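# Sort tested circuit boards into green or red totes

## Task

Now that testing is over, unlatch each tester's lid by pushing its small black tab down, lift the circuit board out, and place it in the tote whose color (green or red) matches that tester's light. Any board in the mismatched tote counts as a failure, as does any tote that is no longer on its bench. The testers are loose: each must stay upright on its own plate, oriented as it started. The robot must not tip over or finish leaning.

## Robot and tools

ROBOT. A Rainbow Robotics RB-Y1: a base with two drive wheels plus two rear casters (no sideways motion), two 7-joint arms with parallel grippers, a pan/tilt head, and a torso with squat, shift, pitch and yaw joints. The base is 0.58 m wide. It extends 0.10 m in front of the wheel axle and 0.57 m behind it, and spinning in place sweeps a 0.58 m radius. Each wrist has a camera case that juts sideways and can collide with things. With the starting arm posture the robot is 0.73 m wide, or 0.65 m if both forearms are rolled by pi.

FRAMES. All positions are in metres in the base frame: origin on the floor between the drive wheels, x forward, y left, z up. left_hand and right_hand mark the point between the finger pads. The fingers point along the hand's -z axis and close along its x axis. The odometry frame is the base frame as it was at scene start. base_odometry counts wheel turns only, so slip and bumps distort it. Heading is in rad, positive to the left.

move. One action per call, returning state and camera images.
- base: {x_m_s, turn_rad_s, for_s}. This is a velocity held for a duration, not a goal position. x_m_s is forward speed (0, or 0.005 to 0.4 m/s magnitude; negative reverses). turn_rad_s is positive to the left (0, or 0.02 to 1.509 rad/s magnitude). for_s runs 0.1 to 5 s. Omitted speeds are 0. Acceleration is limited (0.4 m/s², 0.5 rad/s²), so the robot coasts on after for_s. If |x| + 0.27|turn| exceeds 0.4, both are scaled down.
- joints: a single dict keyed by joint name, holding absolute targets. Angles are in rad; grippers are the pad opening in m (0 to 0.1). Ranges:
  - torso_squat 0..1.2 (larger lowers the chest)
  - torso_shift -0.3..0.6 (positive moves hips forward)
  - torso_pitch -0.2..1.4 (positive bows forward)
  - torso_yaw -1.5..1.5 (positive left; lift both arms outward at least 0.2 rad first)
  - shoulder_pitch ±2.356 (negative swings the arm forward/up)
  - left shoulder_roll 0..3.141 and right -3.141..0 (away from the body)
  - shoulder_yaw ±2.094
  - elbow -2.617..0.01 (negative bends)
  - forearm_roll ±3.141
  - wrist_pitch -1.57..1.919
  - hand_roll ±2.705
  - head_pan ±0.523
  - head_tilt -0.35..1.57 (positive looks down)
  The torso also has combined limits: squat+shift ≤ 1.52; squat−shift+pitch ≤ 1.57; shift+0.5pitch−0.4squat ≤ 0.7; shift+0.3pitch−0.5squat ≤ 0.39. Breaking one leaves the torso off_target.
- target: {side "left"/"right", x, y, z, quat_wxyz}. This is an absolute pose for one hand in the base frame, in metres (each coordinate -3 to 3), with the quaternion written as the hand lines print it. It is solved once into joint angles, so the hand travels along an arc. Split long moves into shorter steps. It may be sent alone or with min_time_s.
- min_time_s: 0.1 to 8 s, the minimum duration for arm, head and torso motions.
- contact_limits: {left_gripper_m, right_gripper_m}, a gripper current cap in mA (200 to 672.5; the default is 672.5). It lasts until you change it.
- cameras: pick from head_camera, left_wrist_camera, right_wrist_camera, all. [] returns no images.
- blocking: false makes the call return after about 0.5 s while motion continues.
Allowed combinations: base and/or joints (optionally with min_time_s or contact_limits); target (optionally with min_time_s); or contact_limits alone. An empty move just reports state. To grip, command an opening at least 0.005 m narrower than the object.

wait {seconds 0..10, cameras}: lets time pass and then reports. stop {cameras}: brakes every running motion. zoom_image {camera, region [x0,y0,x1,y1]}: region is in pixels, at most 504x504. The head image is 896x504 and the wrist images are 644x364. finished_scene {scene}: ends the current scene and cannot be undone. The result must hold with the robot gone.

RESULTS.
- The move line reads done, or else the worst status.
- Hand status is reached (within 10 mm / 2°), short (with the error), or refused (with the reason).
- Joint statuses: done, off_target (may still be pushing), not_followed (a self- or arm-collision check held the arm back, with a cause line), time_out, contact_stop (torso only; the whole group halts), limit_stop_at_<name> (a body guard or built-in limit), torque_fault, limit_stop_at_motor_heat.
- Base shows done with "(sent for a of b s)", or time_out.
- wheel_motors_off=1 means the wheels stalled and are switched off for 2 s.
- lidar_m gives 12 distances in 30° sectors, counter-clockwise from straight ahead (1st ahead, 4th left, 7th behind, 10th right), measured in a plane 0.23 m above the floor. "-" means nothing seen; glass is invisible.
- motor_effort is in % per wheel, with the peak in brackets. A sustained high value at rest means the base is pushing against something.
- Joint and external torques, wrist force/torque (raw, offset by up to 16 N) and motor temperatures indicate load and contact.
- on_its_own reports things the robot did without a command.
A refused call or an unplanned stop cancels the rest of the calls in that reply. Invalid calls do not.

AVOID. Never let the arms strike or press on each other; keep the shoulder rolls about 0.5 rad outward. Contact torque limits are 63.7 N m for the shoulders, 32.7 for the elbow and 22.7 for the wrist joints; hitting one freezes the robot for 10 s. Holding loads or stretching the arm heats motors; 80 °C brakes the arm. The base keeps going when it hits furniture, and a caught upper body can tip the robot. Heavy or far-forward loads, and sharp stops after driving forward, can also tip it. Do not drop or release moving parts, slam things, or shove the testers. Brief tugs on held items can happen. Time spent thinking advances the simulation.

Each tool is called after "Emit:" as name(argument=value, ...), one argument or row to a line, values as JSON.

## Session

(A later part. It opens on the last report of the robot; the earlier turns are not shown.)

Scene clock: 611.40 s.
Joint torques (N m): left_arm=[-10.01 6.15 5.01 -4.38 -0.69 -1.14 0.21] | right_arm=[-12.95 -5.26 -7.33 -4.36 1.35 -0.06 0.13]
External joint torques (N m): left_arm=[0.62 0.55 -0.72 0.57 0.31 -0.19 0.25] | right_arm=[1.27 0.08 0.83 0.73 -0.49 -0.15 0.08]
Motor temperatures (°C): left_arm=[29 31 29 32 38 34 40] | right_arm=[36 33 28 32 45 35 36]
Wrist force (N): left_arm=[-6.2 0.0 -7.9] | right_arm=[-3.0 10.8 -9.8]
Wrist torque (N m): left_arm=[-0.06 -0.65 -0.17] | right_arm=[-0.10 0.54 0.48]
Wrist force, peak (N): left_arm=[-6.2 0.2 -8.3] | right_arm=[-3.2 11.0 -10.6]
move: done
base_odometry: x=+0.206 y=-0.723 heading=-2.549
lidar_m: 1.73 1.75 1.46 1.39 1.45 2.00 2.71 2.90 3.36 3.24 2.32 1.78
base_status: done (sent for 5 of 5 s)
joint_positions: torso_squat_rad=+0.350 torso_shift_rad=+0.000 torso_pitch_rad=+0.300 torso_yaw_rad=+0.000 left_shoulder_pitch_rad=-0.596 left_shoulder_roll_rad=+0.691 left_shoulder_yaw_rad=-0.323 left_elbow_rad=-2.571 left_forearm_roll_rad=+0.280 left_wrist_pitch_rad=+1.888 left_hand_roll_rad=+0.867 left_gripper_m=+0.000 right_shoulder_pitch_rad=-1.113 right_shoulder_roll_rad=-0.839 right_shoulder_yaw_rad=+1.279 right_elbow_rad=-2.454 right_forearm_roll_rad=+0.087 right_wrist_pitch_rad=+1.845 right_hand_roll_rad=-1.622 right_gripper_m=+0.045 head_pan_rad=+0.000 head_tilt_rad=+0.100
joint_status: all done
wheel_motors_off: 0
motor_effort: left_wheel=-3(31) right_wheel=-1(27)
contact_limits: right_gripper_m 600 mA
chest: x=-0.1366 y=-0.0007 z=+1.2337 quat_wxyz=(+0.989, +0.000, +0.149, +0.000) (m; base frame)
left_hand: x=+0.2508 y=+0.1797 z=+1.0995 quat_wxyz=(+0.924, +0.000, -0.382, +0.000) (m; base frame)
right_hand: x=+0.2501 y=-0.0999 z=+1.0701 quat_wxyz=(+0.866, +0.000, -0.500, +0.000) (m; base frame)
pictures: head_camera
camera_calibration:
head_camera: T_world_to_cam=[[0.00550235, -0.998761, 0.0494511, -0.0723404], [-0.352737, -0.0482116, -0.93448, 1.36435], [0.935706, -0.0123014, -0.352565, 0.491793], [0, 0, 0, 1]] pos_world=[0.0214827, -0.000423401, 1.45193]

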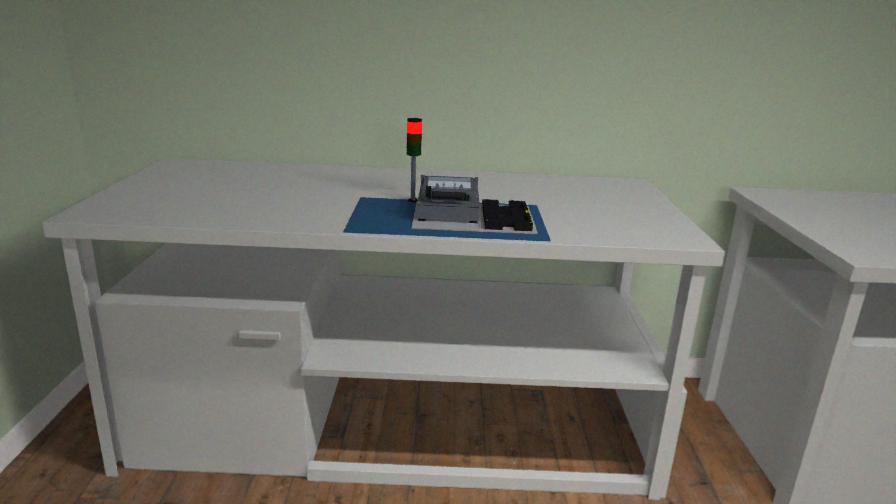

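Emit:
move(
  base={"x_m_s":0.35,"for_s":2.85},
  cameras=[],
)

Emit:
move(
  base={"turn_rad_s":0.2,"for_s":0.23},
  joints={"head_tilt_rad":0.3},
  cameras=["head_camera"],
)

Scene clock: 629.40 s.
Joint torques (N m): left_arm=[-9.8 6.24 5.05 -4.39 -0.7 -1.1 0.29] | right_arm=[-13.22 -5.11 -7.49 -4.45 1.38 -0.01 0.12]
External joint torques (N m): left_arm=[0.82 0.64 -0.68 0.57 0.3 -0.15 0.33] | right_arm=[1 0.22 0.67 0.65 -0.46 -0.11 0.07]
Motor temperatures (°C): left_arm=[29 31 29 32 38 34 40] | right_arm=[35 33 28 32 45 35 36]
Wrist force (N): left_arm=[-6.4 -0.1 -7.5] | right_arm=[-3.2 10.6 -9.7]
Wrist torque (N m): left_arm=[-0.01 -0.68 -0.18] | right_arm=[-0.09 0.53 0.49]
Wrist force, peak (N): left_arm=[-6.4 0.0 -8.1] | right_arm=[-3.4 11.0 -10.4]
move: done
base_odometry: x=-0.627 y=-1.284 heading=-2.549
lidar_m: 1.32 0.79 0.96 1.39 1.44 1.98 3.71 3.85 3.36 2.91 0.92 0.98
base_status: done (sent for 2.87 of 2.87 s)
joint_positions: torso_squat_rad=+0.350 torso_shift_rad=+0.000 torso_pitch_rad=+0.300 torso_yaw_rad=+0.000 left_shoulder_pitch_rad=-0.596 left_shoulder_roll_rad=+0.691 left_shoulder_yaw_rad=-0.323 left_elbow_rad=-2.571 left_forearm_roll_rad=+0.280 left_wrist_pitch_rad=+1.888 left_hand_roll_rad=+0.867 left_gripper_m=+0.000 right_shoulder_pitch_rad=-1.113 right_shoulder_roll_rad=-0.839 right_shoulder_yaw_rad=+1.279 right_elbow_rad=-2.454 right_forearm_roll_rad=+0.087 right_wrist_pitch_rad=+1.845 right_hand_roll_rad=-1.622 right_gripper_m=+0.045 head_pan_rad=+0.000 head_tilt_rad=+0.100
joint_status: not commanded
wheel_motors_off: 0
motor_effort: left_wheel=-3(20) right_wheel=-2(27)
contact_limits: right_gripper_m 600 mA
chest: x=-0.1366 y=-0.0007 z=+1.2337 quat_wxyz=(+0.989, +0.000, +0.149, +0.000) (m; base frame)
left_hand: x=+0.2508 y=+0.1797 z=+1.0995 quat_wxyz=(+0.924, +0.000, -0.382, +0.000) (m; base frame)
right_hand: x=+0.2501 y=-0.0999 z=+1.0701 quat_wxyz=(+0.866, +0.000, -0.500, +0.000) (m; base frame)
pictures: none
No camera images: "cameras" was empty.

Scene clock: 630.20 s.
Joint torques (N m): left_arm=[-10.21 6.05 5.06 -4.36 -0.68 -1.05 0.17] | right_arm=[-13.15 -5.07 -7.65 -4.35 1.29 -0.18 0.22]
External joint torques (N m): left_arm=[0.41 0.46 -0.67 0.59 0.33 -0.1 0.21] | right_arm=[1.08 0.27 0.51 0.74 -0.54 -0.28 0.17]
Motor temperatures (°C): left_arm=[29 31 29 32 38 34 40] | right_arm=[35 33 28 32 45 35 36]
Wrist force (N): left_arm=[-6.1 -0.2 -7.6] | right_arm=[-3.3 10.7 -10.1]
Wrist torque (N m): left_arm=[-0.01 -0.64 -0.20] | right_arm=[-0.08 0.52 0.48]
Wrist force, peak (N): left_arm=[-6.5 0.1 -7.9] | right_arm=[-3.1 11.2 -10.2]
move: done
base_odometry: x=-0.627 y=-1.284 heading=-2.522
lidar_m: 1.32 0.79 0.99 1.38 1.45 2.05 3.71 3.85 3.33 2.89 0.93 1.04
base_status: done (sent for 0.23 of 0.23 s)
joint_positions: torso_squat_rad=+0.350 torso_shift_rad=+0.000 torso_pitch_rad=+0.300 torso_yaw_rad=+0.000 left_shoulder_pitch_rad=-0.596 left_shoulder_roll_rad=+0.691 left_shoulder_yaw_rad=-0.323 left_elbow_rad=-2.571 left_forearm_roll_rad=+0.280 left_wrist_pitch_rad=+1.888 left_hand_roll_rad=+0.867 left_gripper_m=+0.000 right_shoulder_pitch_rad=-1.113 right_shoulder_roll_rad=-0.839 right_shoulder_yaw_rad=+1.279 right_elbow_rad=-2.454 right_forearm_roll_rad=+0.087 right_wrist_pitch_rad=+1.845 right_hand_roll_rad=-1.622 right_gripper_m=+0.045 head_pan_rad=+0.000 head_tilt_rad=+0.300
joint_status: all done
wheel_motors_off: 0
motor_effort: left_wheel=-7(24) right_wheel=+3(21)
contact_limits: right_gripper_m 600 mA
chest: x=-0.1366 y=-0.0007 z=+1.2337 quat_wxyz=(+0.989, +0.000, +0.149, +0.000) (m; base frame)
left_hand: x=+0.2508 y=+0.1797 z=+1.0995 quat_wxyz=(+0.924, +0.000, -0.382, +0.000) (m; base frame)
right_hand: x=+0.2501 y=-0.0999 z=+1.0701 quat_wxyz=(+0.866, +0.000, -0.500, +0.000) (m; base frame)
pictures: head_camera
camera_calibration:
head_camera: T_world_to_cam=[[0.0153945, -0.998761, 0.0473314, -0.0687818], [-0.531288, -0.0482723, -0.845815, 1.22851], [0.847051, -0.0121258, -0.531373, 0.74042], [0, 0, 0, 1]] pos_world=[0.0265794, -0.000415308, 1.43579]

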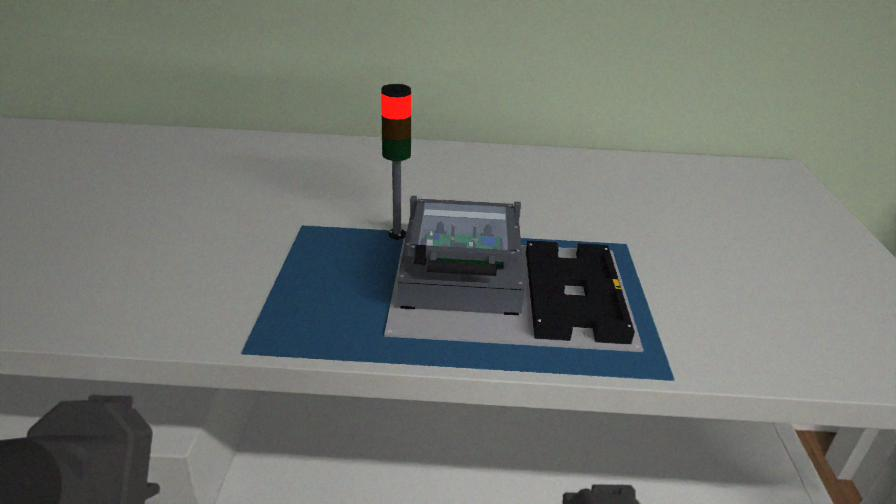

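Emit:
move(
  base={"x_m_s":0.2,"for_s":2.25},
  joints={"head_tilt_rad":0.65},
  cameras=["head_camera"],
)

Scene clock: 641.87 s.
Joint torques (N m): left_arm=[-10 5.93 4.9 -4.39 -0.72 -1.03 0.25] | right_arm=[-13.13 -5.26 -7.61 -4.4 1.33 -0.13 0.12]
External joint torques (N m): left_arm=[0.62 0.33 -0.82 0.57 0.29 -0.09 0.29] | right_arm=[1.09 0.07 0.56 0.69 -0.51 -0.22 0.07]
Motor temperatures (°C): left_arm=[29 31 29 32 38 34 40] | right_arm=[35 33 28 32 45 35 36]
Wrist force (N): left_arm=[-6.2 0.2 -7.8] | right_arm=[-3.5 11.1 -9.9]
Wrist torque (N m): left_arm=[-0.08 -0.64 -0.19] | right_arm=[-0.13 0.52 0.49]
Wrist force, peak (N): left_arm=[-6.5 -0.1 -8.1] | right_arm=[-3.5 11.1 -10.2]
move: done
base_odometry: x=-0.996 y=-1.547 heading=-2.522
lidar_m: 0.87 0.54 0.45 0.99 1.44 2.02 4.17 4.44 3.36 0.73 0.74 0.90
base_status: done (sent for 2.27 of 2.27 s)
joint_positions: torso_squat_rad=+0.350 torso_shift_rad=+0.000 torso_pitch_rad=+0.300 torso_yaw_rad=+0.000 left_shoulder_pitch_rad=-0.596 left_shoulder_roll_rad=+0.691 left_shoulder_yaw_rad=-0.323 left_elbow_rad=-2.571 left_forearm_roll_rad=+0.280 left_wrist_pitch_rad=+1.888 left_hand_roll_rad=+0.867 left_gripper_m=+0.000 right_shoulder_pitch_rad=-1.113 right_shoulder_roll_rad=-0.839 right_shoulder_yaw_rad=+1.279 right_elbow_rad=-2.454 right_forearm_roll_rad=+0.087 right_wrist_pitch_rad=+1.845 right_hand_roll_rad=-1.622 right_gripper_m=+0.045 head_pan_rad=+0.000 head_tilt_rad=+0.650
joint_status: all done
wheel_motors_off: 0
motor_effort: left_wheel=+0(31) right_wheel=-1(24)
contact_limits: right_gripper_m 600 mA
chest: x=-0.1366 y=-0.0007 z=+1.2337 quat_wxyz=(+0.989, +0.000, +0.149, +0.000) (m; base frame)
left_hand: x=+0.2508 y=+0.1797 z=+1.0995 quat_wxyz=(+0.924, +0.000, -0.382, +0.000) (m; base frame)
right_hand: x=+0.2501 y=-0.0999 z=+1.0701 quat_wxyz=(+0.866, +0.000, -0.500, +0.000) (m; base frame)
pictures: head_camera
camera_calibration:
head_camera: T_world_to_cam=[[0.0309992, -0.998754, 0.0390972, -0.0562237], [-0.789087, -0.0484633, -0.612366, 0.882844], [0.613498, -0.0118683, -0.789607, 1.0935], [0, 0, 0, 1]] pos_world=[0.0275255, -0.00039022, 1.40626]

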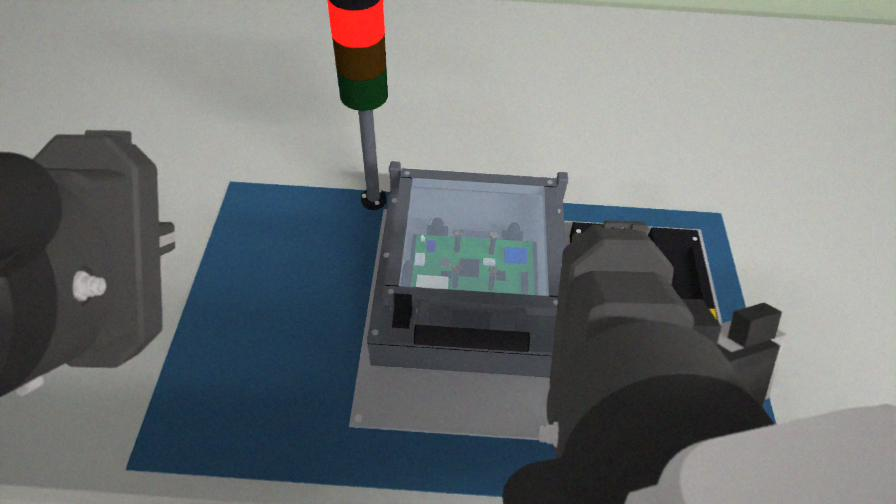

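Emit:
move(
  base={"x_m_s":-0.05,"for_s":0.3},
  cameras=["head_camera"],
)

Scene clock: 650.50 s.
Joint torques (N m): left_arm=[-10.1 6.25 4.99 -4.42 -0.62 -1.04 0.28] | right_arm=[-12.76 -5.3 -7.45 -4.32 1.43 -0.08 0.21]
External joint torques (N m): left_arm=[0.53 0.66 -0.74 0.54 0.39 -0.09 0.31] | right_arm=[1.47 0.04 0.71 0.77 -0.4 -0.18 0.16]
Motor temperatures (°C): left_arm=[29 31 29 32 38 34 40] | right_arm=[35 33 28 32 45 35 36]
Wrist force (N): left_arm=[-6.3 0.2 -7.6] | right_arm=[-3.0 10.7 -9.8]
Wrist torque (N m): left_arm=[-0.06 -0.67 -0.19] | right_arm=[-0.11 0.55 0.46]
Wrist force, peak (N): left_arm=[-6.5 0.1 -8.3] | right_arm=[-3.3 11.0 -10.4]
move: done
base_odometry: x=-0.984 y=-1.538 heading=-2.522
lidar_m: 0.88 0.55 0.47 1.02 1.44 2.04 4.16 4.44 3.35 0.72 0.74 0.92
base_status: done (sent for 0.3 of 0.3 s)
joint_positions: torso_squat_rad=+0.350 torso_shift_rad=+0.000 torso_pitch_rad=+0.300 torso_yaw_rad=+0.000 left_shoulder_pitch_rad=-0.596 left_shoulder_roll_rad=+0.691 left_shoulder_yaw_rad=-0.323 left_elbow_rad=-2.571 left_forearm_roll_rad=+0.280 left_wrist_pitch_rad=+1.888 left_hand_roll_rad=+0.867 left_gripper_m=+0.000 right_shoulder_pitch_rad=-1.113 right_shoulder_roll_rad=-0.839 right_shoulder_yaw_rad=+1.279 right_elbow_rad=-2.454 right_forearm_roll_rad=+0.087 right_wrist_pitch_rad=+1.845 right_hand_roll_rad=-1.622 right_gripper_m=+0.045 head_pan_rad=+0.000 head_tilt_rad=+0.650
joint_status: not commanded
wheel_motors_off: 0
motor_effort: left_wheel=+1(20) right_wheel=-1(22)
contact_limits: right_gripper_m 600 mA
chest: x=-0.1366 y=-0.0007 z=+1.2337 quat_wxyz=(+0.989, +0.000, +0.149, +0.000) (m; base frame)
left_hand: x=+0.2508 y=+0.1797 z=+1.0995 quat_wxyz=(+0.924, +0.000, -0.382, +0.000) (m; base frame)
right_hand: x=+0.2501 y=-0.0999 z=+1.0701 quat_wxyz=(+0.866, +0.000, -0.500, +0.000) (m; base frame)
pictures: head_camera
camera_calibration:
head_camera: T_world_to_cam=[[0.0309963, -0.998754, 0.0390993, -0.0562259], [-0.789047, -0.048463, -0.612418, 0.882893], [0.61355, -0.0118685, -0.789566, 1.09348], [0, 0, 0, 1]] pos_world=[0.0274839, -0.000390294, 1.40627]

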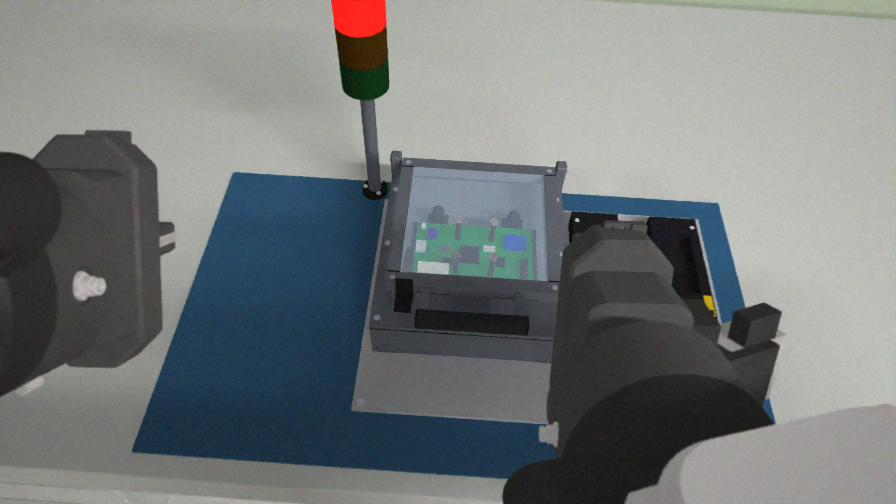

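Emit:
move(
  target={"side":"right","x":0.2553,"y":-0.057,"z":0.9706,"quat_wxyz":[0.8434,0,-0.5373,0]},
  min_time_s=1.5,
  cameras=["right_wrist_camera","head_camera"],
)

Scene clock: 660.60 s.
Joint torques (N m): left_arm=[-9.96 6.12 5.14 -4.31 -0.75 -1.08 0.25] | right_arm=[-11.75 -0.85 -6.51 -4.73 1.85 0.17 -0.2]
External joint torques (N m): left_arm=[0.66 0.53 -0.58 0.64 0.26 -0.14 0.29] | right_arm=[2.38 1.83 1.13 1.4 -0.07 -0.24 -0.26]
Motor temperatures (°C): left_arm=[29 31 29 32 38 34 40] | right_arm=[35 33 28 32 45 35 36]
Wrist force (N): left_arm=[-5.8 0.1 -8.0] | right_arm=[-3.7 10.9 -9.5]
Wrist torque (N m): left_arm=[-0.06 -0.60 -0.19] | right_arm=[-0.12 0.50 0.46]
Wrist force, peak (N): left_arm=[-6.6 0.2 -8.1] | right_arm=[-3.3 11.2 -10.1]
move: done
base_odometry: x=-0.984 y=-1.538 heading=-2.522
lidar_m: 0.89 0.54 0.46 1.03 1.45 2.03 4.16 4.46 3.35 0.72 0.74 0.92
base_status: not commanded
joint_positions: torso_squat_rad=+0.350 torso_shift_rad=+0.000 torso_pitch_rad=+0.300 torso_yaw_rad=+0.000 left_shoulder_pitch_rad=-0.596 left_shoulder_roll_rad=+0.691 left_shoulder_yaw_rad=-0.323 left_elbow_rad=-2.571 left_forearm_roll_rad=+0.280 left_wrist_pitch_rad=+1.888 left_hand_roll_rad=+0.867 left_gripper_m=+0.000 right_shoulder_pitch_rad=-1.031 right_shoulder_roll_rad=-0.605 right_shoulder_yaw_rad=+1.517 right_elbow_rad=-2.035 right_forearm_roll_rad=+0.398 right_wrist_pitch_rad=+1.697 right_hand_roll_rad=-1.788 right_gripper_m=+0.045 head_pan_rad=+0.000 head_tilt_rad=+0.650
joint_status: all done
wheel_motors_off: 0
motor_effort: left_wheel=+1(3) right_wheel=-2(3)
contact_limits: right_gripper_m 600 mA
chest: x=-0.1366 y=-0.0007 z=+1.2337 quat_wxyz=(+0.989, +0.000, +0.149, +0.000) (m; base frame)
left_hand: x=+0.2508 y=+0.1797 z=+1.0995 quat_wxyz=(+0.924, +0.000, -0.382, +0.000) (m; base frame)
right_hand: x=+0.2555 y=-0.0570 z=+0.9709 quat_wxyz=(+0.843, +0.000, -0.538, +0.000) (m; base frame)
right_hand_status: reached (checked arc, planned for 1.5 s): 0 mm and 0.0 deg off.
pictures: head_camera, right_wrist_camera
camera_calibration:
head_camera: T_world_to_cam=[[0.030997, -0.998754, 0.0390989, -0.0562255], [-0.789052, -0.0484633, -0.612412, 0.88289], [0.613545, -0.0118681, -0.789571, 1.09348], [0, 0, 0, 1]] pos_world=[0.0274919, -0.000390238, 1.40627]
right_wrist_camera: T_world_to_cam=[[-0.406565, 0.0203723, -0.913395, 0.994311], [-0.398007, 0.89595, 0.197142, -0.00538496], [0.822372, 0.443688, -0.356154, 0.232657], [0, 0, 0, 1]] pos_world=[0.210779, -0.118659, 0.992122]

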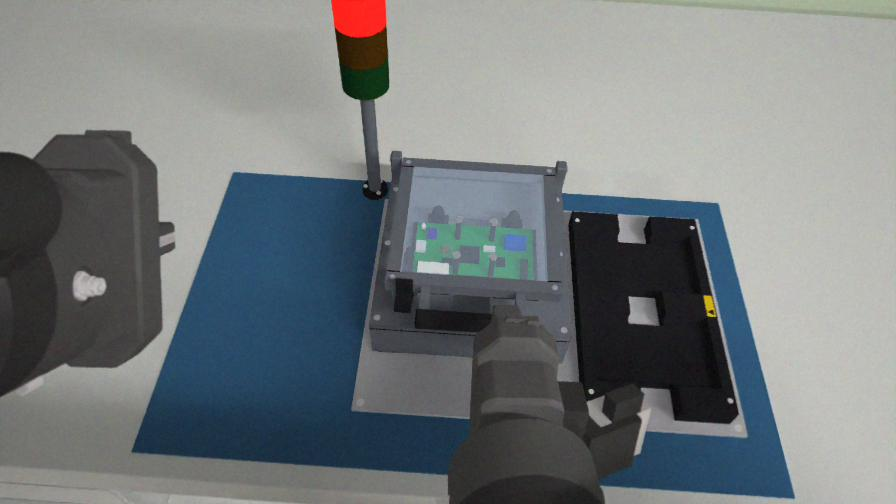

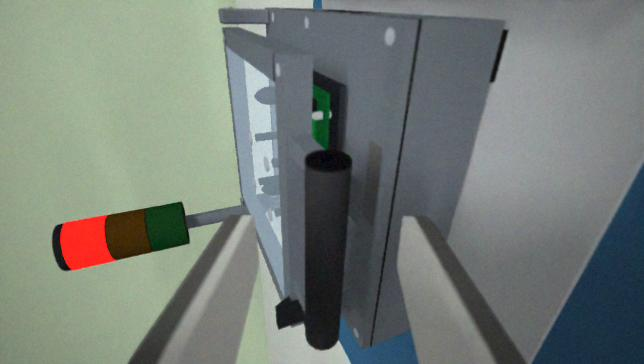

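Emit:
move(
  target={"side":"right","x":0.297,"y":-0.056,"z":0.958,"quat_wxyz":[0.8434,0,-0.5373,0]},
  min_time_s=1.5,
  cameras=["right_wrist_camera"],
)

Scene clock: 667.83 s.
Joint torques (N m): left_arm=[-10.07 5.89 4.99 -4.4 -0.68 -1.08 0.2] | right_arm=[-21.42 -2.77 -13 1.08 2.93 -2.38 -0.59]
External joint torques (N m): left_arm=[0.57 0.29 -0.74 0.54 0.33 -0.14 0.24] | right_arm=[-5.64 0.49 -4.73 6.59 1.02 -2.83 -0.64]
Motor temperatures (°C): left_arm=[29 31 29 32 38 34 40] | right_arm=[35 33 28 32 45 35 36]
Wrist force (N): left_arm=[-6.2 -0.2 -8.1] | right_arm=[-4.0 0.9 29.6]
Wrist torque (N m): left_arm=[-0.01 -0.64 -0.18] | right_arm=[-0.71 1.51 0.74]
Wrist force, peak (N): left_arm=[-6.6 0.1 -8.0] | right_arm=[-1.1 -2.0 38.0]
move: done
base_odometry: x=-0.984 y=-1.538 heading=-2.522
lidar_m: 0.89 0.55 0.46 1.02 1.44 2.03 4.16 4.45 3.35 0.72 0.74 0.92
base_status: not commanded
joint_positions: torso_squat_rad=+0.350 torso_shift_rad=-0.001 torso_pitch_rad=+0.299 torso_yaw_rad=+0.000 left_shoulder_pitch_rad=-0.596 left_shoulder_roll_rad=+0.691 left_shoulder_yaw_rad=-0.323 left_elbow_rad=-2.571 left_forearm_roll_rad=+0.280 left_wrist_pitch_rad=+1.888 left_hand_roll_rad=+0.867 left_gripper_m=+0.000 right_shoulder_pitch_rad=-1.069 right_shoulder_roll_rad=-0.602 right_shoulder_yaw_rad=+1.481 right_elbow_rad=-1.887 right_forearm_roll_rad=+0.342 right_wrist_pitch_rad=+1.552 right_hand_roll_rad=-1.813 right_gripper_m=+0.045 head_pan_rad=+0.000 head_tilt_rad=+0.650
joint_status: all done
wheel_motors_off: 0
motor_effort: left_wheel=+6(7) right_wheel=+6(7)
contact_limits: right_gripper_m 600 mA
chest: x=-0.1373 y=-0.0008 z=+1.2337 quat_wxyz=(+0.989, +0.000, +0.149, +0.000) (m; base frame)
left_hand: x=+0.2503 y=+0.1796 z=+1.0999 quat_wxyz=(+0.924, +0.000, -0.383, +0.000) (m; base frame)
right_hand: x=+0.2952 y=-0.0564 z=+0.9581 quat_wxyz=(+0.844, +0.000, -0.537, +0.000) (m; base frame)
right_hand_status: reached (checked arc, planned for 1.5 s): 2 mm and 0.1 deg off.
pictures: right_wrist_camera
camera_calibration:
right_wrist_camera: T_world_to_cam=[[-0.40858, 0.0197906, -0.912508, 0.998418], [-0.398072, 0.895805, 0.197667, 0.0118656], [0.821341, 0.444007, -0.35813, 0.197428], [0, 0, 0, 1]] pos_world=[0.250501, -0.118048, 0.979423]

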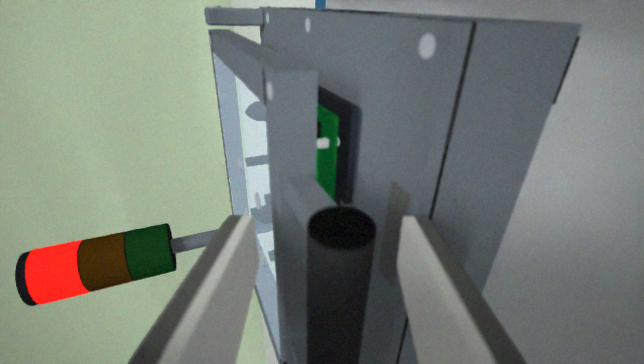

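Emit:
move(
  target={"side":"right","x":0.290,"y":-0.056,"z":0.9585,"quat_wxyz":[0.8434,0,-0.5373,0]},
  min_time_s=0.8,
  cameras=[],
)

Emit:
move(
  joints={"right_gripper_m":0.008},
  cameras=["right_wrist_camera","head_camera"],
)

Scene clock: 677.83 s.
Joint torques (N m): left_arm=[-10 6.01 4.88 -4.29 -0.71 -0.97 0.32] | right_arm=[-12.67 -0.59 -6.67 -5.26 1.97 0.62 -0.22]
External joint torques (N m): left_arm=[0.63 0.41 -0.84 0.67 0.29 -0.02 0.36] | right_arm=[2.9 2.57 1.52 0.33 0.05 0.17 -0.27]
Motor temperatures (°C): left_arm=[29 31 29 32 38 34 40] | right_arm=[35 33 29 32 45 35 36]
Wrist force (N): left_arm=[-6.1 0.1 -7.6] | right_arm=[-3.2 10.9 -9.5]
Wrist torque (N m): left_arm=[-0.05 -0.62 -0.19] | right_arm=[-0.11 0.55 0.46]
Wrist force, peak (N): left_arm=[-6.7 0.3 -7.7] | right_arm=[-3.0 1.1 29.6]
move: done
base_odometry: x=-0.984 y=-1.538 heading=-2.522
lidar_m: 0.89 0.54 0.45 1.01 1.44 2.03 4.16 4.46 3.34 0.72 0.74 0.91
base_status: not commanded
joint_positions: torso_squat_rad=+0.350 torso_shift_rad=+0.000 torso_pitch_rad=+0.300 torso_yaw_rad=+0.000 left_shoulder_pitch_rad=-0.596 left_shoulder_roll_rad=+0.691 left_shoulder_yaw_rad=-0.323 left_elbow_rad=-2.571 left_forearm_roll_rad=+0.280 left_wrist_pitch_rad=+1.888 left_hand_roll_rad=+0.867 left_gripper_m=+0.000 right_shoulder_pitch_rad=-1.064 right_shoulder_roll_rad=-0.600 right_shoulder_yaw_rad=+1.487 right_elbow_rad=-1.900 right_forearm_roll_rad=+0.351 right_wrist_pitch_rad=+1.569 right_hand_roll_rad=-1.813 right_gripper_m=+0.045 head_pan_rad=+0.000 head_tilt_rad=+0.650
joint_status: all done
wheel_motors_off: 0
motor_effort: left_wheel=+4(7) right_wheel=+3(7)
contact_limits: right_gripper_m 600 mA
chest: x=-0.1367 y=-0.0008 z=+1.2337 quat_wxyz=(+0.989, +0.000, +0.149, +0.000) (m; base frame)
left_hand: x=+0.2507 y=+0.1797 z=+1.0996 quat_wxyz=(+0.924, +0.000, -0.383, +0.000) (m; base frame)
right_hand: x=+0.2908 y=-0.0561 z=+0.9585 quat_wxyz=(+0.843, +0.000, -0.537, +0.000) (m; base frame)
right_hand_status: reached (checked arc, planned for 0.8 s): 1 mm and 0.0 deg off.
pictures: none
No camera images: "cameras" was empty.

Scene clock: 678.73 s.
Joint torques (N m): left_arm=[-10.26 6.14 4.97 -4.4 -0.77 -1.02 0.35] | right_arm=[-16.31 -1.53 -9.06 -5.37 3.18 1 0.14]
External joint torques (N m): left_arm=[0.36 0.55 -0.75 0.56 0.24 -0.07 0.39] | right_arm=[-0.76 1.62 -0.88 0.22 1.26 0.54 0.09]
Motor temperatures (°C): left_arm=[29 31 29 32 38 34 40] | right_arm=[35 33 29 32 45 35 36]
Wrist force (N): left_arm=[-6.2 0.0 -7.7] | right_arm=[-11.7 11.6 -12.4]
Wrist torque (N m): left_arm=[-0.04 -0.65 -0.18] | right_arm=[-0.03 0.50 -0.04]
Wrist force, peak (N): left_arm=[-6.5 0.1 -7.9] | right_arm=[-14.6 11.9 -13.7]
move: off_target
base_odometry: x=-0.984 y=-1.538 heading=-2.522
lidar_m: 0.88 0.54 0.46 1.01 1.44 2.03 4.15 4.46 3.36 0.72 0.75 0.92
base_status: not commanded
joint_positions: torso_squat_rad=+0.350 torso_shift_rad=+0.000 torso_pitch_rad=+0.300 torso_yaw_rad=+0.000 left_shoulder_pitch_rad=-0.596 left_shoulder_roll_rad=+0.691 left_shoulder_yaw_rad=-0.323 left_elbow_rad=-2.571 left_forearm_roll_rad=+0.280 left_wrist_pitch_rad=+1.888 left_hand_roll_rad=+0.867 left_gripper_m=+0.000 right_shoulder_pitch_rad=-1.063 right_shoulder_roll_rad=-0.600 right_shoulder_yaw_rad=+1.487 right_elbow_rad=-1.900 right_forearm_roll_rad=+0.351 right_wrist_pitch_rad=+1.569 right_hand_roll_rad=-1.813 right_gripper_m=+0.014 head_pan_rad=+0.000 head_tilt_rad=+0.650
joint_status: right_gripper_m off_target (ended at +0.014, target +0.008)
wheel_motors_off: 0
motor_effort: left_wheel=+5(6) right_wheel=+2(5)
contact_limits: right_gripper_m 600 mA
chest: x=-0.1366 y=-0.0008 z=+1.2337 quat_wxyz=(+0.989, +0.000, +0.149, +0.000) (m; base frame)
left_hand: x=+0.2508 y=+0.1797 z=+1.0995 quat_wxyz=(+0.924, +0.000, -0.382, +0.000) (m; base frame)
right_hand: x=+0.2904 y=-0.0561 z=+0.9577 quat_wxyz=(+0.844, +0.000, -0.537, +0.000) (m; base frame)
pictures: head_camera, right_wrist_camera
camera_calibration:
head_camera: T_world_to_cam=[[0.0309543, -0.998759, 0.0390289, -0.0562091], [-0.789088, -0.0483859, -0.612371, 0.882839], [0.613499, -0.0118418, -0.789607, 1.0935], [0, 0, 0, 1]] pos_world=[0.027517, -0.000473383, 1.40625]
right_wrist_camera: T_world_to_cam=[[-0.408675, 0.0201476, -0.912457, 0.996168], [-0.397582, 0.895981, 0.197855, 0.00943423], [0.821531, 0.443635, -0.358155, 0.201004], [0, 0, 0, 1]] pos_world=[0.245729, -0.117696, 0.979085]

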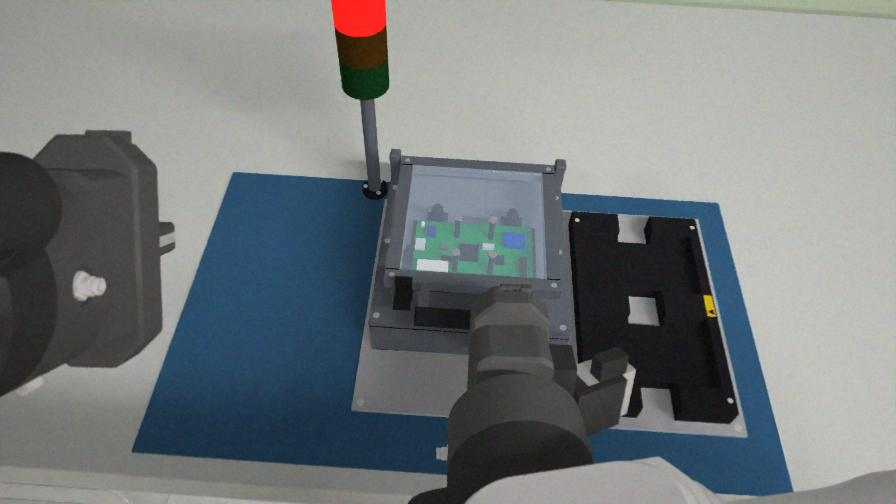

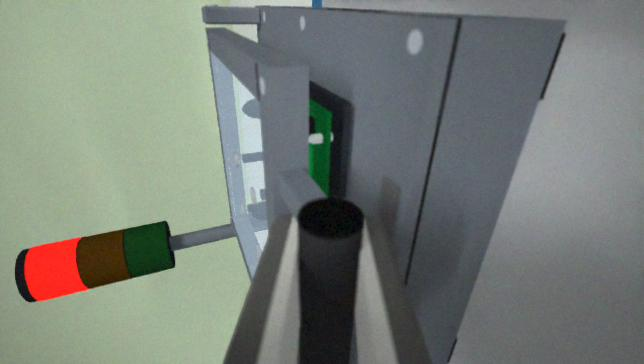

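Emit:
move(
  target={"side":"left","x":0.306,"y":0.055,"z":1.03,"quat_wxyz":[0.986,-0.099,-0.130,0.013]},
  min_time_s=1.5,
  cameras=[],
)

Emit:
move(
  target={"side":"left","x":0.306,"y":0.037,"z":1.0,"quat_wxyz":[0.986,-0.099,-0.130,0.013]},
  min_time_s=1,
  cameras=["left_wrist_camera","head_camera"],
)

Scene clock: 688.13 s.
Joint torques (N m): left_arm=[-17.22 2.43 4.85 -5.25 0.06 -0.77 -0.29] | right_arm=[-16.72 -2.02 -9.13 -4.8 3.04 0.7 0.28]
External joint torques (N m): left_arm=[0.78 -0.74 -0.82 1.55 0.15 -0.08 -0.27] | right_arm=[-1.17 1.13 -0.95 0.8 1.12 0.24 0.22]
Motor temperatures (°C): left_arm=[29 31 29 32 38 34 40] | right_arm=[35 33 29 32 45 35 36]
Wrist force (N): left_arm=[-3.1 1.5 -8.9] | right_arm=[-9.0 9.5 -8.8]
Wrist torque (N m): left_arm=[-0.14 -0.44 -0.18] | right_arm=[-0.05 0.51 -0.05]
Wrist force, peak (N): left_arm=[-4.0 1.3 -9.5] | right_arm=[-12.8 11.2 -15.0]
move: done
base_odometry: x=-0.984 y=-1.538 heading=-2.522
lidar_m: 0.89 0.55 0.46 1.02 1.45 2.03 4.16 4.45 3.35 0.72 0.75 0.92
base_status: not commanded
joint_positions: torso_squat_rad=+0.350 torso_shift_rad=+0.000 torso_pitch_rad=+0.300 torso_yaw_rad=+0.000 left_shoulder_pitch_rad=-0.987 left_shoulder_roll_rad=+0.359 left_shoulder_yaw_rad=-0.351 left_elbow_rad=-1.779 left_forearm_roll_rad=+0.610 left_wrist_pitch_rad=+1.864 left_hand_roll_rad=+0.855 left_gripper_m=+0.000 right_shoulder_pitch_rad=-1.063 right_shoulder_roll_rad=-0.600 right_shoulder_yaw_rad=+1.487 right_elbow_rad=-1.900 right_forearm_roll_rad=+0.351 right_wrist_pitch_rad=+1.569 right_hand_roll_rad=-1.813 right_gripper_m=+0.014 head_pan_rad=+0.000 head_tilt_rad=+0.650
joint_status: all done
wheel_motors_off: 0
motor_effort: left_wheel=+6(6) right_wheel=+2(4)
contact_limits: right_gripper_m 600 mA
chest: x=-0.1366 y=-0.0008 z=+1.2337 quat_wxyz=(+0.989, +0.000, +0.149, +0.000) (m; base frame)
left_hand: x=+0.3061 y=+0.0551 z=+1.0301 quat_wxyz=(+0.986, -0.099, -0.130, +0.013) (m; base frame)
left_hand_status: reached (checked arc, planned for 1.5 s): 0 mm and 0.0 deg off.
right_hand: x=+0.2903 y=-0.0560 z=+0.9577 quat_wxyz=(+0.844, +0.000, -0.537, +0.000) (m; base frame)
pictures: none
No camera images: "cameras" was empty.

Scene clock: 689.47 s.
Joint torques (N m): left_arm=[-15.92 0.84 4.44 -5.55 -0.07 -0.94 0.07] | right_arm=[-16.76 -2.34 -9 -4.9 3.09 0.71 0.22]
External joint torques (N m): left_arm=[1.95 -1.42 -1.1 1.76 0.02 -0.26 0.09] | right_arm=[-1.21 0.81 -0.82 0.7 1.17 0.26 0.16]
Motor temperatures (°C): left_arm=[29 31 29 32 38 34 40] | right_arm=[35 33 29 32 45 35 36]
Wrist force (N): left_arm=[-3.3 1.4 -8.8] | right_arm=[-9.4 10.4 -8.6]
Wrist torque (N m): left_arm=[-0.14 -0.50 -0.20] | right_arm=[-0.09 0.48 -0.06]
Wrist force, peak (N): left_arm=[-3.3 1.5 -9.4] | right_arm=[-10.8 10.5 -9.5]
move: done
base_odometry: x=-0.984 y=-1.538 heading=-2.522
lidar_m: 0.88 0.54 0.46 1.02 1.44 2.03 4.15 4.46 3.35 0.72 0.74 0.91
base_status: not commanded
joint_positions: torso_squat_rad=+0.350 torso_shift_rad=+0.000 torso_pitch_rad=+0.300 torso_yaw_rad=+0.000 left_shoulder_pitch_rad=-0.961 left_shoulder_roll_rad=+0.319 left_shoulder_yaw_rad=-0.410 left_elbow_rad=-1.715 left_forearm_roll_rad=+0.553 left_wrist_pitch_rad=+1.776 left_hand_roll_rad=+0.855 left_gripper_m=+0.000 right_shoulder_pitch_rad=-1.063 right_shoulder_roll_rad=-0.600 right_shoulder_yaw_rad=+1.487 right_elbow_rad=-1.900 right_forearm_roll_rad=+0.351 right_wrist_pitch_rad=+1.569 right_hand_roll_rad=-1.813 right_gripper_m=+0.014 head_pan_rad=+0.000 head_tilt_rad=+0.650
joint_status: all done
wheel_motors_off: 0
motor_effort: left_wheel=+5(6) right_wheel=+3(4)
contact_limits: right_gripper_m 600 mA
chest: x=-0.1366 y=-0.0008 z=+1.2337 quat_wxyz=(+0.989, +0.000, +0.149, +0.000) (m; base frame)
left_hand: x=+0.3060 y=+0.0372 z=+1.0003 quat_wxyz=(+0.986, -0.099, -0.130, +0.013) (m; base frame)
left_hand_status: reached (checked arc, planned for 1.0 s): 0 mm and 0.0 deg off.
right_hand: x=+0.2903 y=-0.0560 z=+0.9577 quat_wxyz=(+0.844, +0.000, -0.537, +0.000) (m; base frame)
pictures: head_camera, left_wrist_camera
camera_calibration:
head_camera: T_world_to_cam=[[0.0309715, -0.998758, 0.0390295, -0.0561894], [-0.789088, -0.0483998, -0.61237, 0.882839], [0.613498, -0.0118317, -0.789607, 1.0935], [0, 0, 0, 1]] pos_world=[0.0275177, -0.000452404, 1.40625]
left_wrist_camera: T_world_to_cam=[[0.968666, 0.0643276, 0.239892, -0.540162], [-0.108168, -0.7602, 0.640621, -0.545171], [0.223576, -0.646497, -0.729422, 0.754311], [0, 0, 0, 1]] pos_world=[0.295621, 0.107968, 1.02904]

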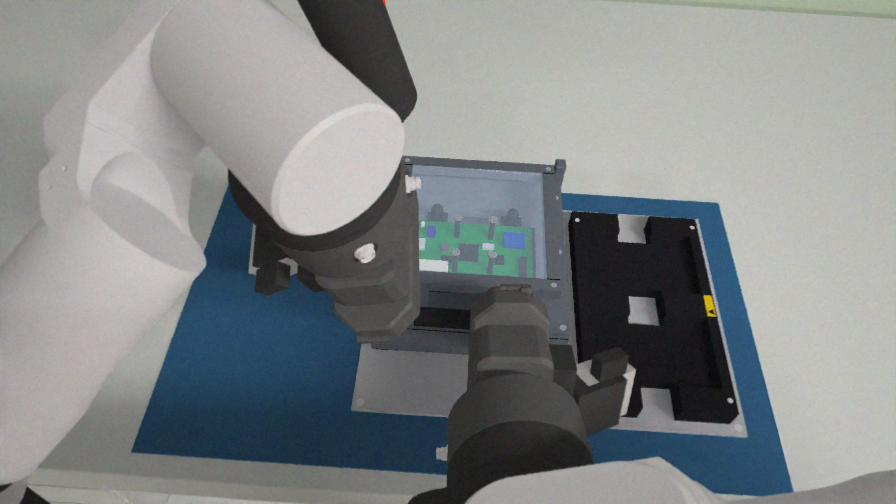

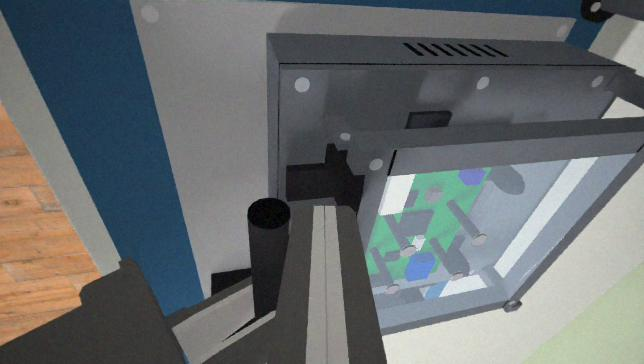

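Emit:
move(
  target={"side":"left","x":0.306,"y":0.036,"z":0.985,"quat_wxyz":[0.986,-0.099,-0.130,0.013]},
  min_time_s=1,
  cameras=["left_wrist_camera"],
)

Emit:
zoom_image(
  camera="left_wrist_camera",
  region=[240, 100, 440, 260],
)

Scene clock: 699.20 s.
Joint torques (N m): left_arm=[-15.44 0.53 4.19 -5.76 -0.12 -1.09 -0.36] | right_arm=[-16.67 -2.14 -8.85 -4.85 3.07 0.7 0.26]
External joint torques (N m): left_arm=[2.3 -1.53 -1.3 1.76 -0.03 -0.4 -0.35] | right_arm=[-1.13 1 -0.68 0.74 1.15 0.25 0.21]
Motor temperatures (°C): left_arm=[29 31 29 32 38 34 40] | right_arm=[35 33 29 32 45 35 36]
Wrist force (N): left_arm=[-3.3 1.4 -8.8] | right_arm=[-10.0 10.6 -9.3]
Wrist torque (N m): left_arm=[-0.14 -0.48 -0.18] | right_arm=[-0.08 0.49 -0.05]
Wrist force, peak (N): left_arm=[-3.3 1.2 -9.2] | right_arm=[-10.6 11.0 -9.7]
move: done
base_odometry: x=-0.984 y=-1.538 heading=-2.522
lidar_m: 0.88 0.54 0.46 1.02 1.45 2.03 4.15 4.46 3.35 0.72 0.74 0.92
base_status: not commanded
joint_positions: torso_squat_rad=+0.350 torso_shift_rad=+0.000 torso_pitch_rad=+0.300 torso_yaw_rad=+0.000 left_shoulder_pitch_rad=-0.938 left_shoulder_roll_rad=+0.314 left_shoulder_yaw_rad=-0.426 left_elbow_rad=-1.691 left_forearm_roll_rad=+0.535 left_wrist_pitch_rad=+1.733 left_hand_roll_rad=+0.845 left_gripper_m=+0.000 right_shoulder_pitch_rad=-1.063 right_shoulder_roll_rad=-0.600 right_shoulder_yaw_rad=+1.487 right_elbow_rad=-1.900 right_forearm_roll_rad=+0.351 right_wrist_pitch_rad=+1.569 right_hand_roll_rad=-1.813 right_gripper_m=+0.014 head_pan_rad=+0.000 head_tilt_rad=+0.650
joint_status: all done
wheel_motors_off: 0
motor_effort: left_wheel=+5(6) right_wheel=+2(3)
contact_limits: right_gripper_m 600 mA
chest: x=-0.1366 y=-0.0008 z=+1.2337 quat_wxyz=(+0.989, +0.000, +0.149, +0.000) (m; base frame)
left_hand: x=+0.3062 y=+0.0361 z=+0.9853 quat_wxyz=(+0.986, -0.099, -0.130, +0.013) (m; base frame)
left_hand_status: reached (checked arc, planned for 1.0 s): 0 mm and 0.0 deg off.
right_hand: x=+0.2903 y=-0.0560 z=+0.9577 quat_wxyz=(+0.844, +0.000, -0.537, +0.000) (m; base frame)
pictures: left_wrist_camera
camera_calibration:
left_wrist_camera: T_world_to_cam=[[0.968691, 0.064451, 0.239757, -0.536516], [-0.108, -0.760158, 0.640699, -0.53646], [0.223547, -0.646534, -0.729398, 0.742596], [0, 0, 0, 1]] pos_world=[0.295776, 0.106898, 1.01399]

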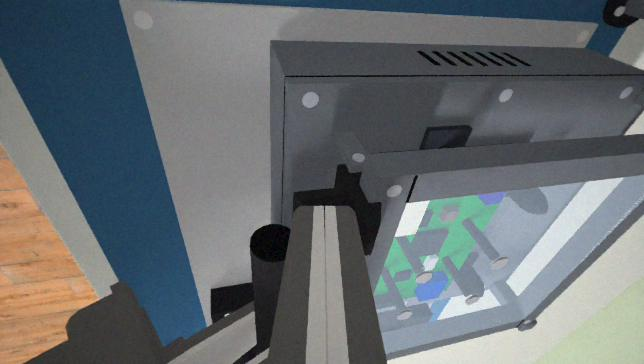

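Scaled by 2.520 from the camera's 644x364 image, which has a finer 920x520 frame.

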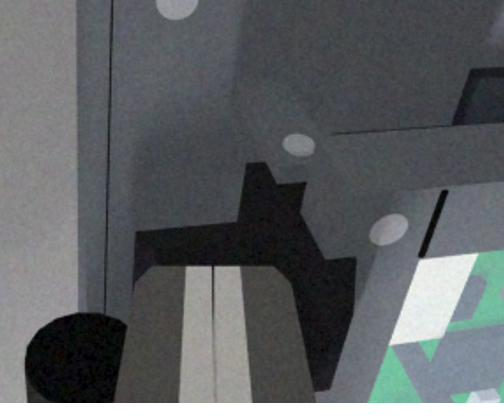

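Emit:
move(
  target={"side":"left","x":0.306,"y":0.036,"z":0.971,"quat_wxyz":[0.986,-0.099,-0.130,0.013]},
  min_time_s=1,
  cameras=["left_wrist_camera","head_camera"],
)

Scene clock: 704.03 s.
Joint torques (N m): left_arm=[-9.54 2.9 2.86 3.62 -3.96 -6.27 -0.03] | right_arm=[-11.68 -0.67 -5 -5.98 0.32 -0.98 0.3]
External joint torques (N m): left_arm=[8.05 0.99 -2.59 11.28 -3.87 -5.57 -0.02] | right_arm=[3.93 2.51 3.21 -0.41 -1.6 -1.44 0.25]
Motor temperatures (°C): left_arm=[29 31 29 32 38 34 40] | right_arm=[35 33 29 32 45 35 36]
Wrist force (N): left_arm=[-31.1 5.3 51.1] | right_arm=[4.8 7.7 -16.6]
Wrist torque (N m): left_arm=[0.32 0.10 -0.43] | right_arm=[-0.30 0.70 -0.02]
Wrist force, peak (N): left_arm=[-31.3 5.1 54.0] | right_arm=[-13.0 13.1 -26.5]
move: done
base_odometry: x=-0.984 y=-1.538 heading=-2.522
lidar_m: 0.88 0.55 0.46 1.01 1.45 2.02 4.16 4.46 3.36 0.72 0.75 0.92
base_status: not commanded
joint_positions: torso_squat_rad=+0.350 torso_shift_rad=-0.001 torso_pitch_rad=+0.298 torso_yaw_rad=+0.000 left_shoulder_pitch_rad=-0.917 left_shoulder_roll_rad=+0.311 left_shoulder_yaw_rad=-0.439 left_elbow_rad=-1.675 left_forearm_roll_rad=+0.522 left_wrist_pitch_rad=+1.696 left_hand_roll_rad=+0.835 left_gripper_m=+0.000 right_shoulder_pitch_rad=-1.064 right_shoulder_roll_rad=-0.600 right_shoulder_yaw_rad=+1.486 right_elbow_rad=-1.900 right_forearm_roll_rad=+0.352 right_wrist_pitch_rad=+1.569 right_hand_roll_rad=-1.813 right_gripper_m=+0.014 head_pan_rad=+0.000 head_tilt_rad=+0.650
joint_status: all done
wheel_motors_off: 0
motor_effort: left_wheel=+7(8) right_wheel=+2(4)
contact_limits: right_gripper_m 600 mA
chest: x=-0.1379 y=-0.0007 z=+1.2338 quat_wxyz=(+0.989, +0.000, +0.148, +0.000) (m; base frame)
left_hand: x=+0.3048 y=+0.0357 z=+0.9741 quat_wxyz=(+0.986, -0.100, -0.132, +0.012) (m; base frame)
left_hand_status: reached (checked arc, planned for 1.0 s): 3 mm and 0.3 deg off.
right_hand: x=+0.2905 y=-0.0560 z=+0.9597 quat_wxyz=(+0.843, +0.000, -0.538, +0.000) (m; base frame)
pictures: head_camera, left_wrist_camera
camera_calibration:
head_camera: T_world_to_cam=[[0.0310825, -0.998751, 0.0391095, -0.0561755], [-0.787755, -0.0485621, -0.614071, 0.884213], [0.615204, -0.0117219, -0.788281, 1.09299], [0, 0, 0, 1]] pos_world=[0.0258795, -0.000354342, 1.40675]
left_wrist_camera: T_world_to_cam=[[0.967979, 0.0626327, 0.243091, -0.535401], [-0.111901, -0.75918, 0.64119, -0.52906], [0.224709, -0.647861, -0.727862, 0.732673], [0, 0, 0, 1]] pos_world=[0.294416, 0.106552, 1.00266]

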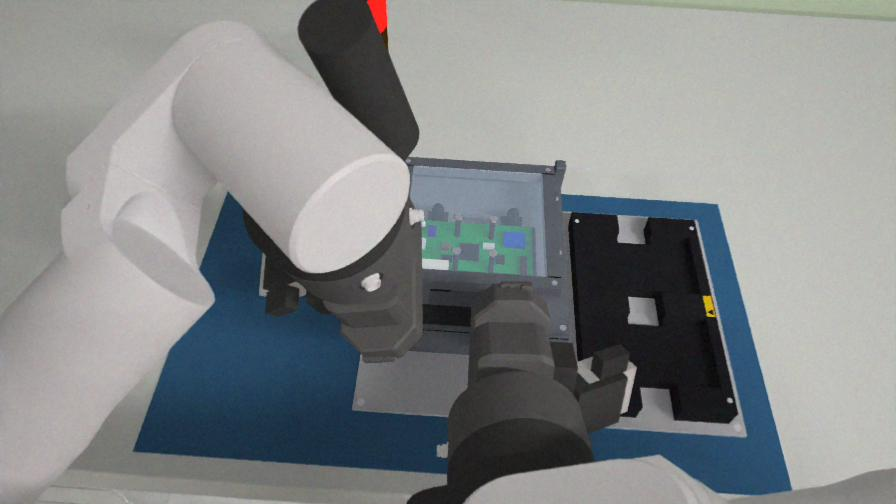

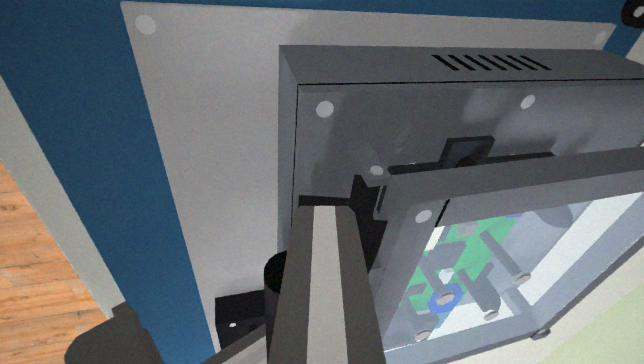

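Emit:
move(
  target={"side":"right","x":0.292,"y":-0.056,"z":0.985,"quat_wxyz":[0.8434,0,-0.5373,0]},
  min_time_s=1,
  cameras=["head_camera"],
)

Scene clock: 710.43 s.
Joint torques (N m): left_arm=[-9.4 4.76 2.93 4.14 -4.32 -6.16 0.11] | right_arm=[-16 -1.8 -8.2 -8.05 2.13 1.01 0.88]
External joint torques (N m): left_arm=[8.19 2.85 -2.52 11.8 -4.23 -5.47 0.13] | right_arm=[-0.16 1.71 0.31 -2.53 0.19 0.64 0.83]
Motor temperatures (°C): left_arm=[29 31 29 32 38 34 40] | right_arm=[35 33 28 32 45 35 36]
Wrist force (N): left_arm=[-32.2 1.4 54.9] | right_arm=[-5.2 14.2 -25.0]
Wrist torque (N m): left_arm=[0.47 -0.03 -0.37] | right_arm=[-0.22 0.95 -0.08]
Wrist force, peak (N): left_arm=[-35.5 4.4 61.0] | right_arm=[-2.4 3.6 -37.4]
move: done
base_odometry: x=-0.984 y=-1.538 heading=-2.522
lidar_m: 0.88 0.55 0.46 1.02 1.45 2.03 4.16 4.45 3.36 0.72 0.74 0.93
base_status: not commanded
joint_positions: torso_squat_rad=+0.350 torso_shift_rad=-0.001 torso_pitch_rad=+0.298 torso_yaw_rad=+0.000 left_shoulder_pitch_rad=-0.917 left_shoulder_roll_rad=+0.311 left_shoulder_yaw_rad=-0.439 left_elbow_rad=-1.675 left_forearm_roll_rad=+0.522 left_wrist_pitch_rad=+1.696 left_hand_roll_rad=+0.835 left_gripper_m=+0.000 right_shoulder_pitch_rad=-1.092 right_shoulder_roll_rad=-0.629 right_shoulder_yaw_rad=+1.447 right_elbow_rad=-1.983 right_forearm_roll_rad=+0.306 right_wrist_pitch_rad=+1.612 right_hand_roll_rad=-1.764 right_gripper_m=+0.014 head_pan_rad=+0.000 head_tilt_rad=+0.650
joint_status: all done
wheel_motors_off: 0
motor_effort: left_wheel=+9(12) right_wheel=+3(4)
contact_limits: right_gripper_m 600 mA
chest: x=-0.1378 y=-0.0007 z=+1.2338 quat_wxyz=(+0.989, +0.000, +0.148, +0.000) (m; base frame)
left_hand: x=+0.3047 y=+0.0356 z=+0.9741 quat_wxyz=(+0.986, -0.100, -0.132, +0.012) (m; base frame)
right_hand: x=+0.2922 y=-0.0562 z=+0.9848 quat_wxyz=(+0.843, +0.000, -0.537, +0.000) (m; base frame)
right_hand_status: reached (checked arc, planned for 1.0 s): 0 mm and 0.0 deg off.
pictures: head_camera
camera_calibration:
head_camera: T_world_to_cam=[[0.0311682, -0.998747, 0.0391485, -0.056153], [-0.787781, -0.0486531, -0.614031, 0.884186], [0.615167, -0.0117022, -0.78831, 1.09299], [0, 0, 0, 1]] pos_world=[0.0259206, -0.000273922, 1.40673]

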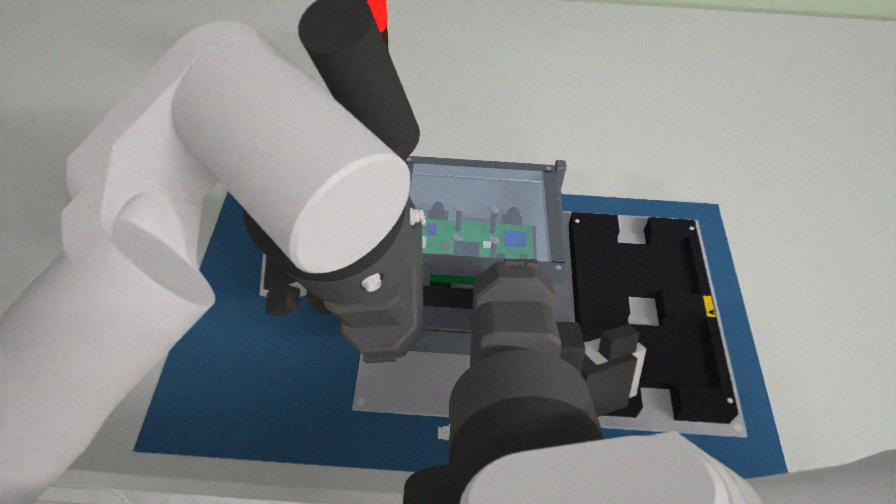

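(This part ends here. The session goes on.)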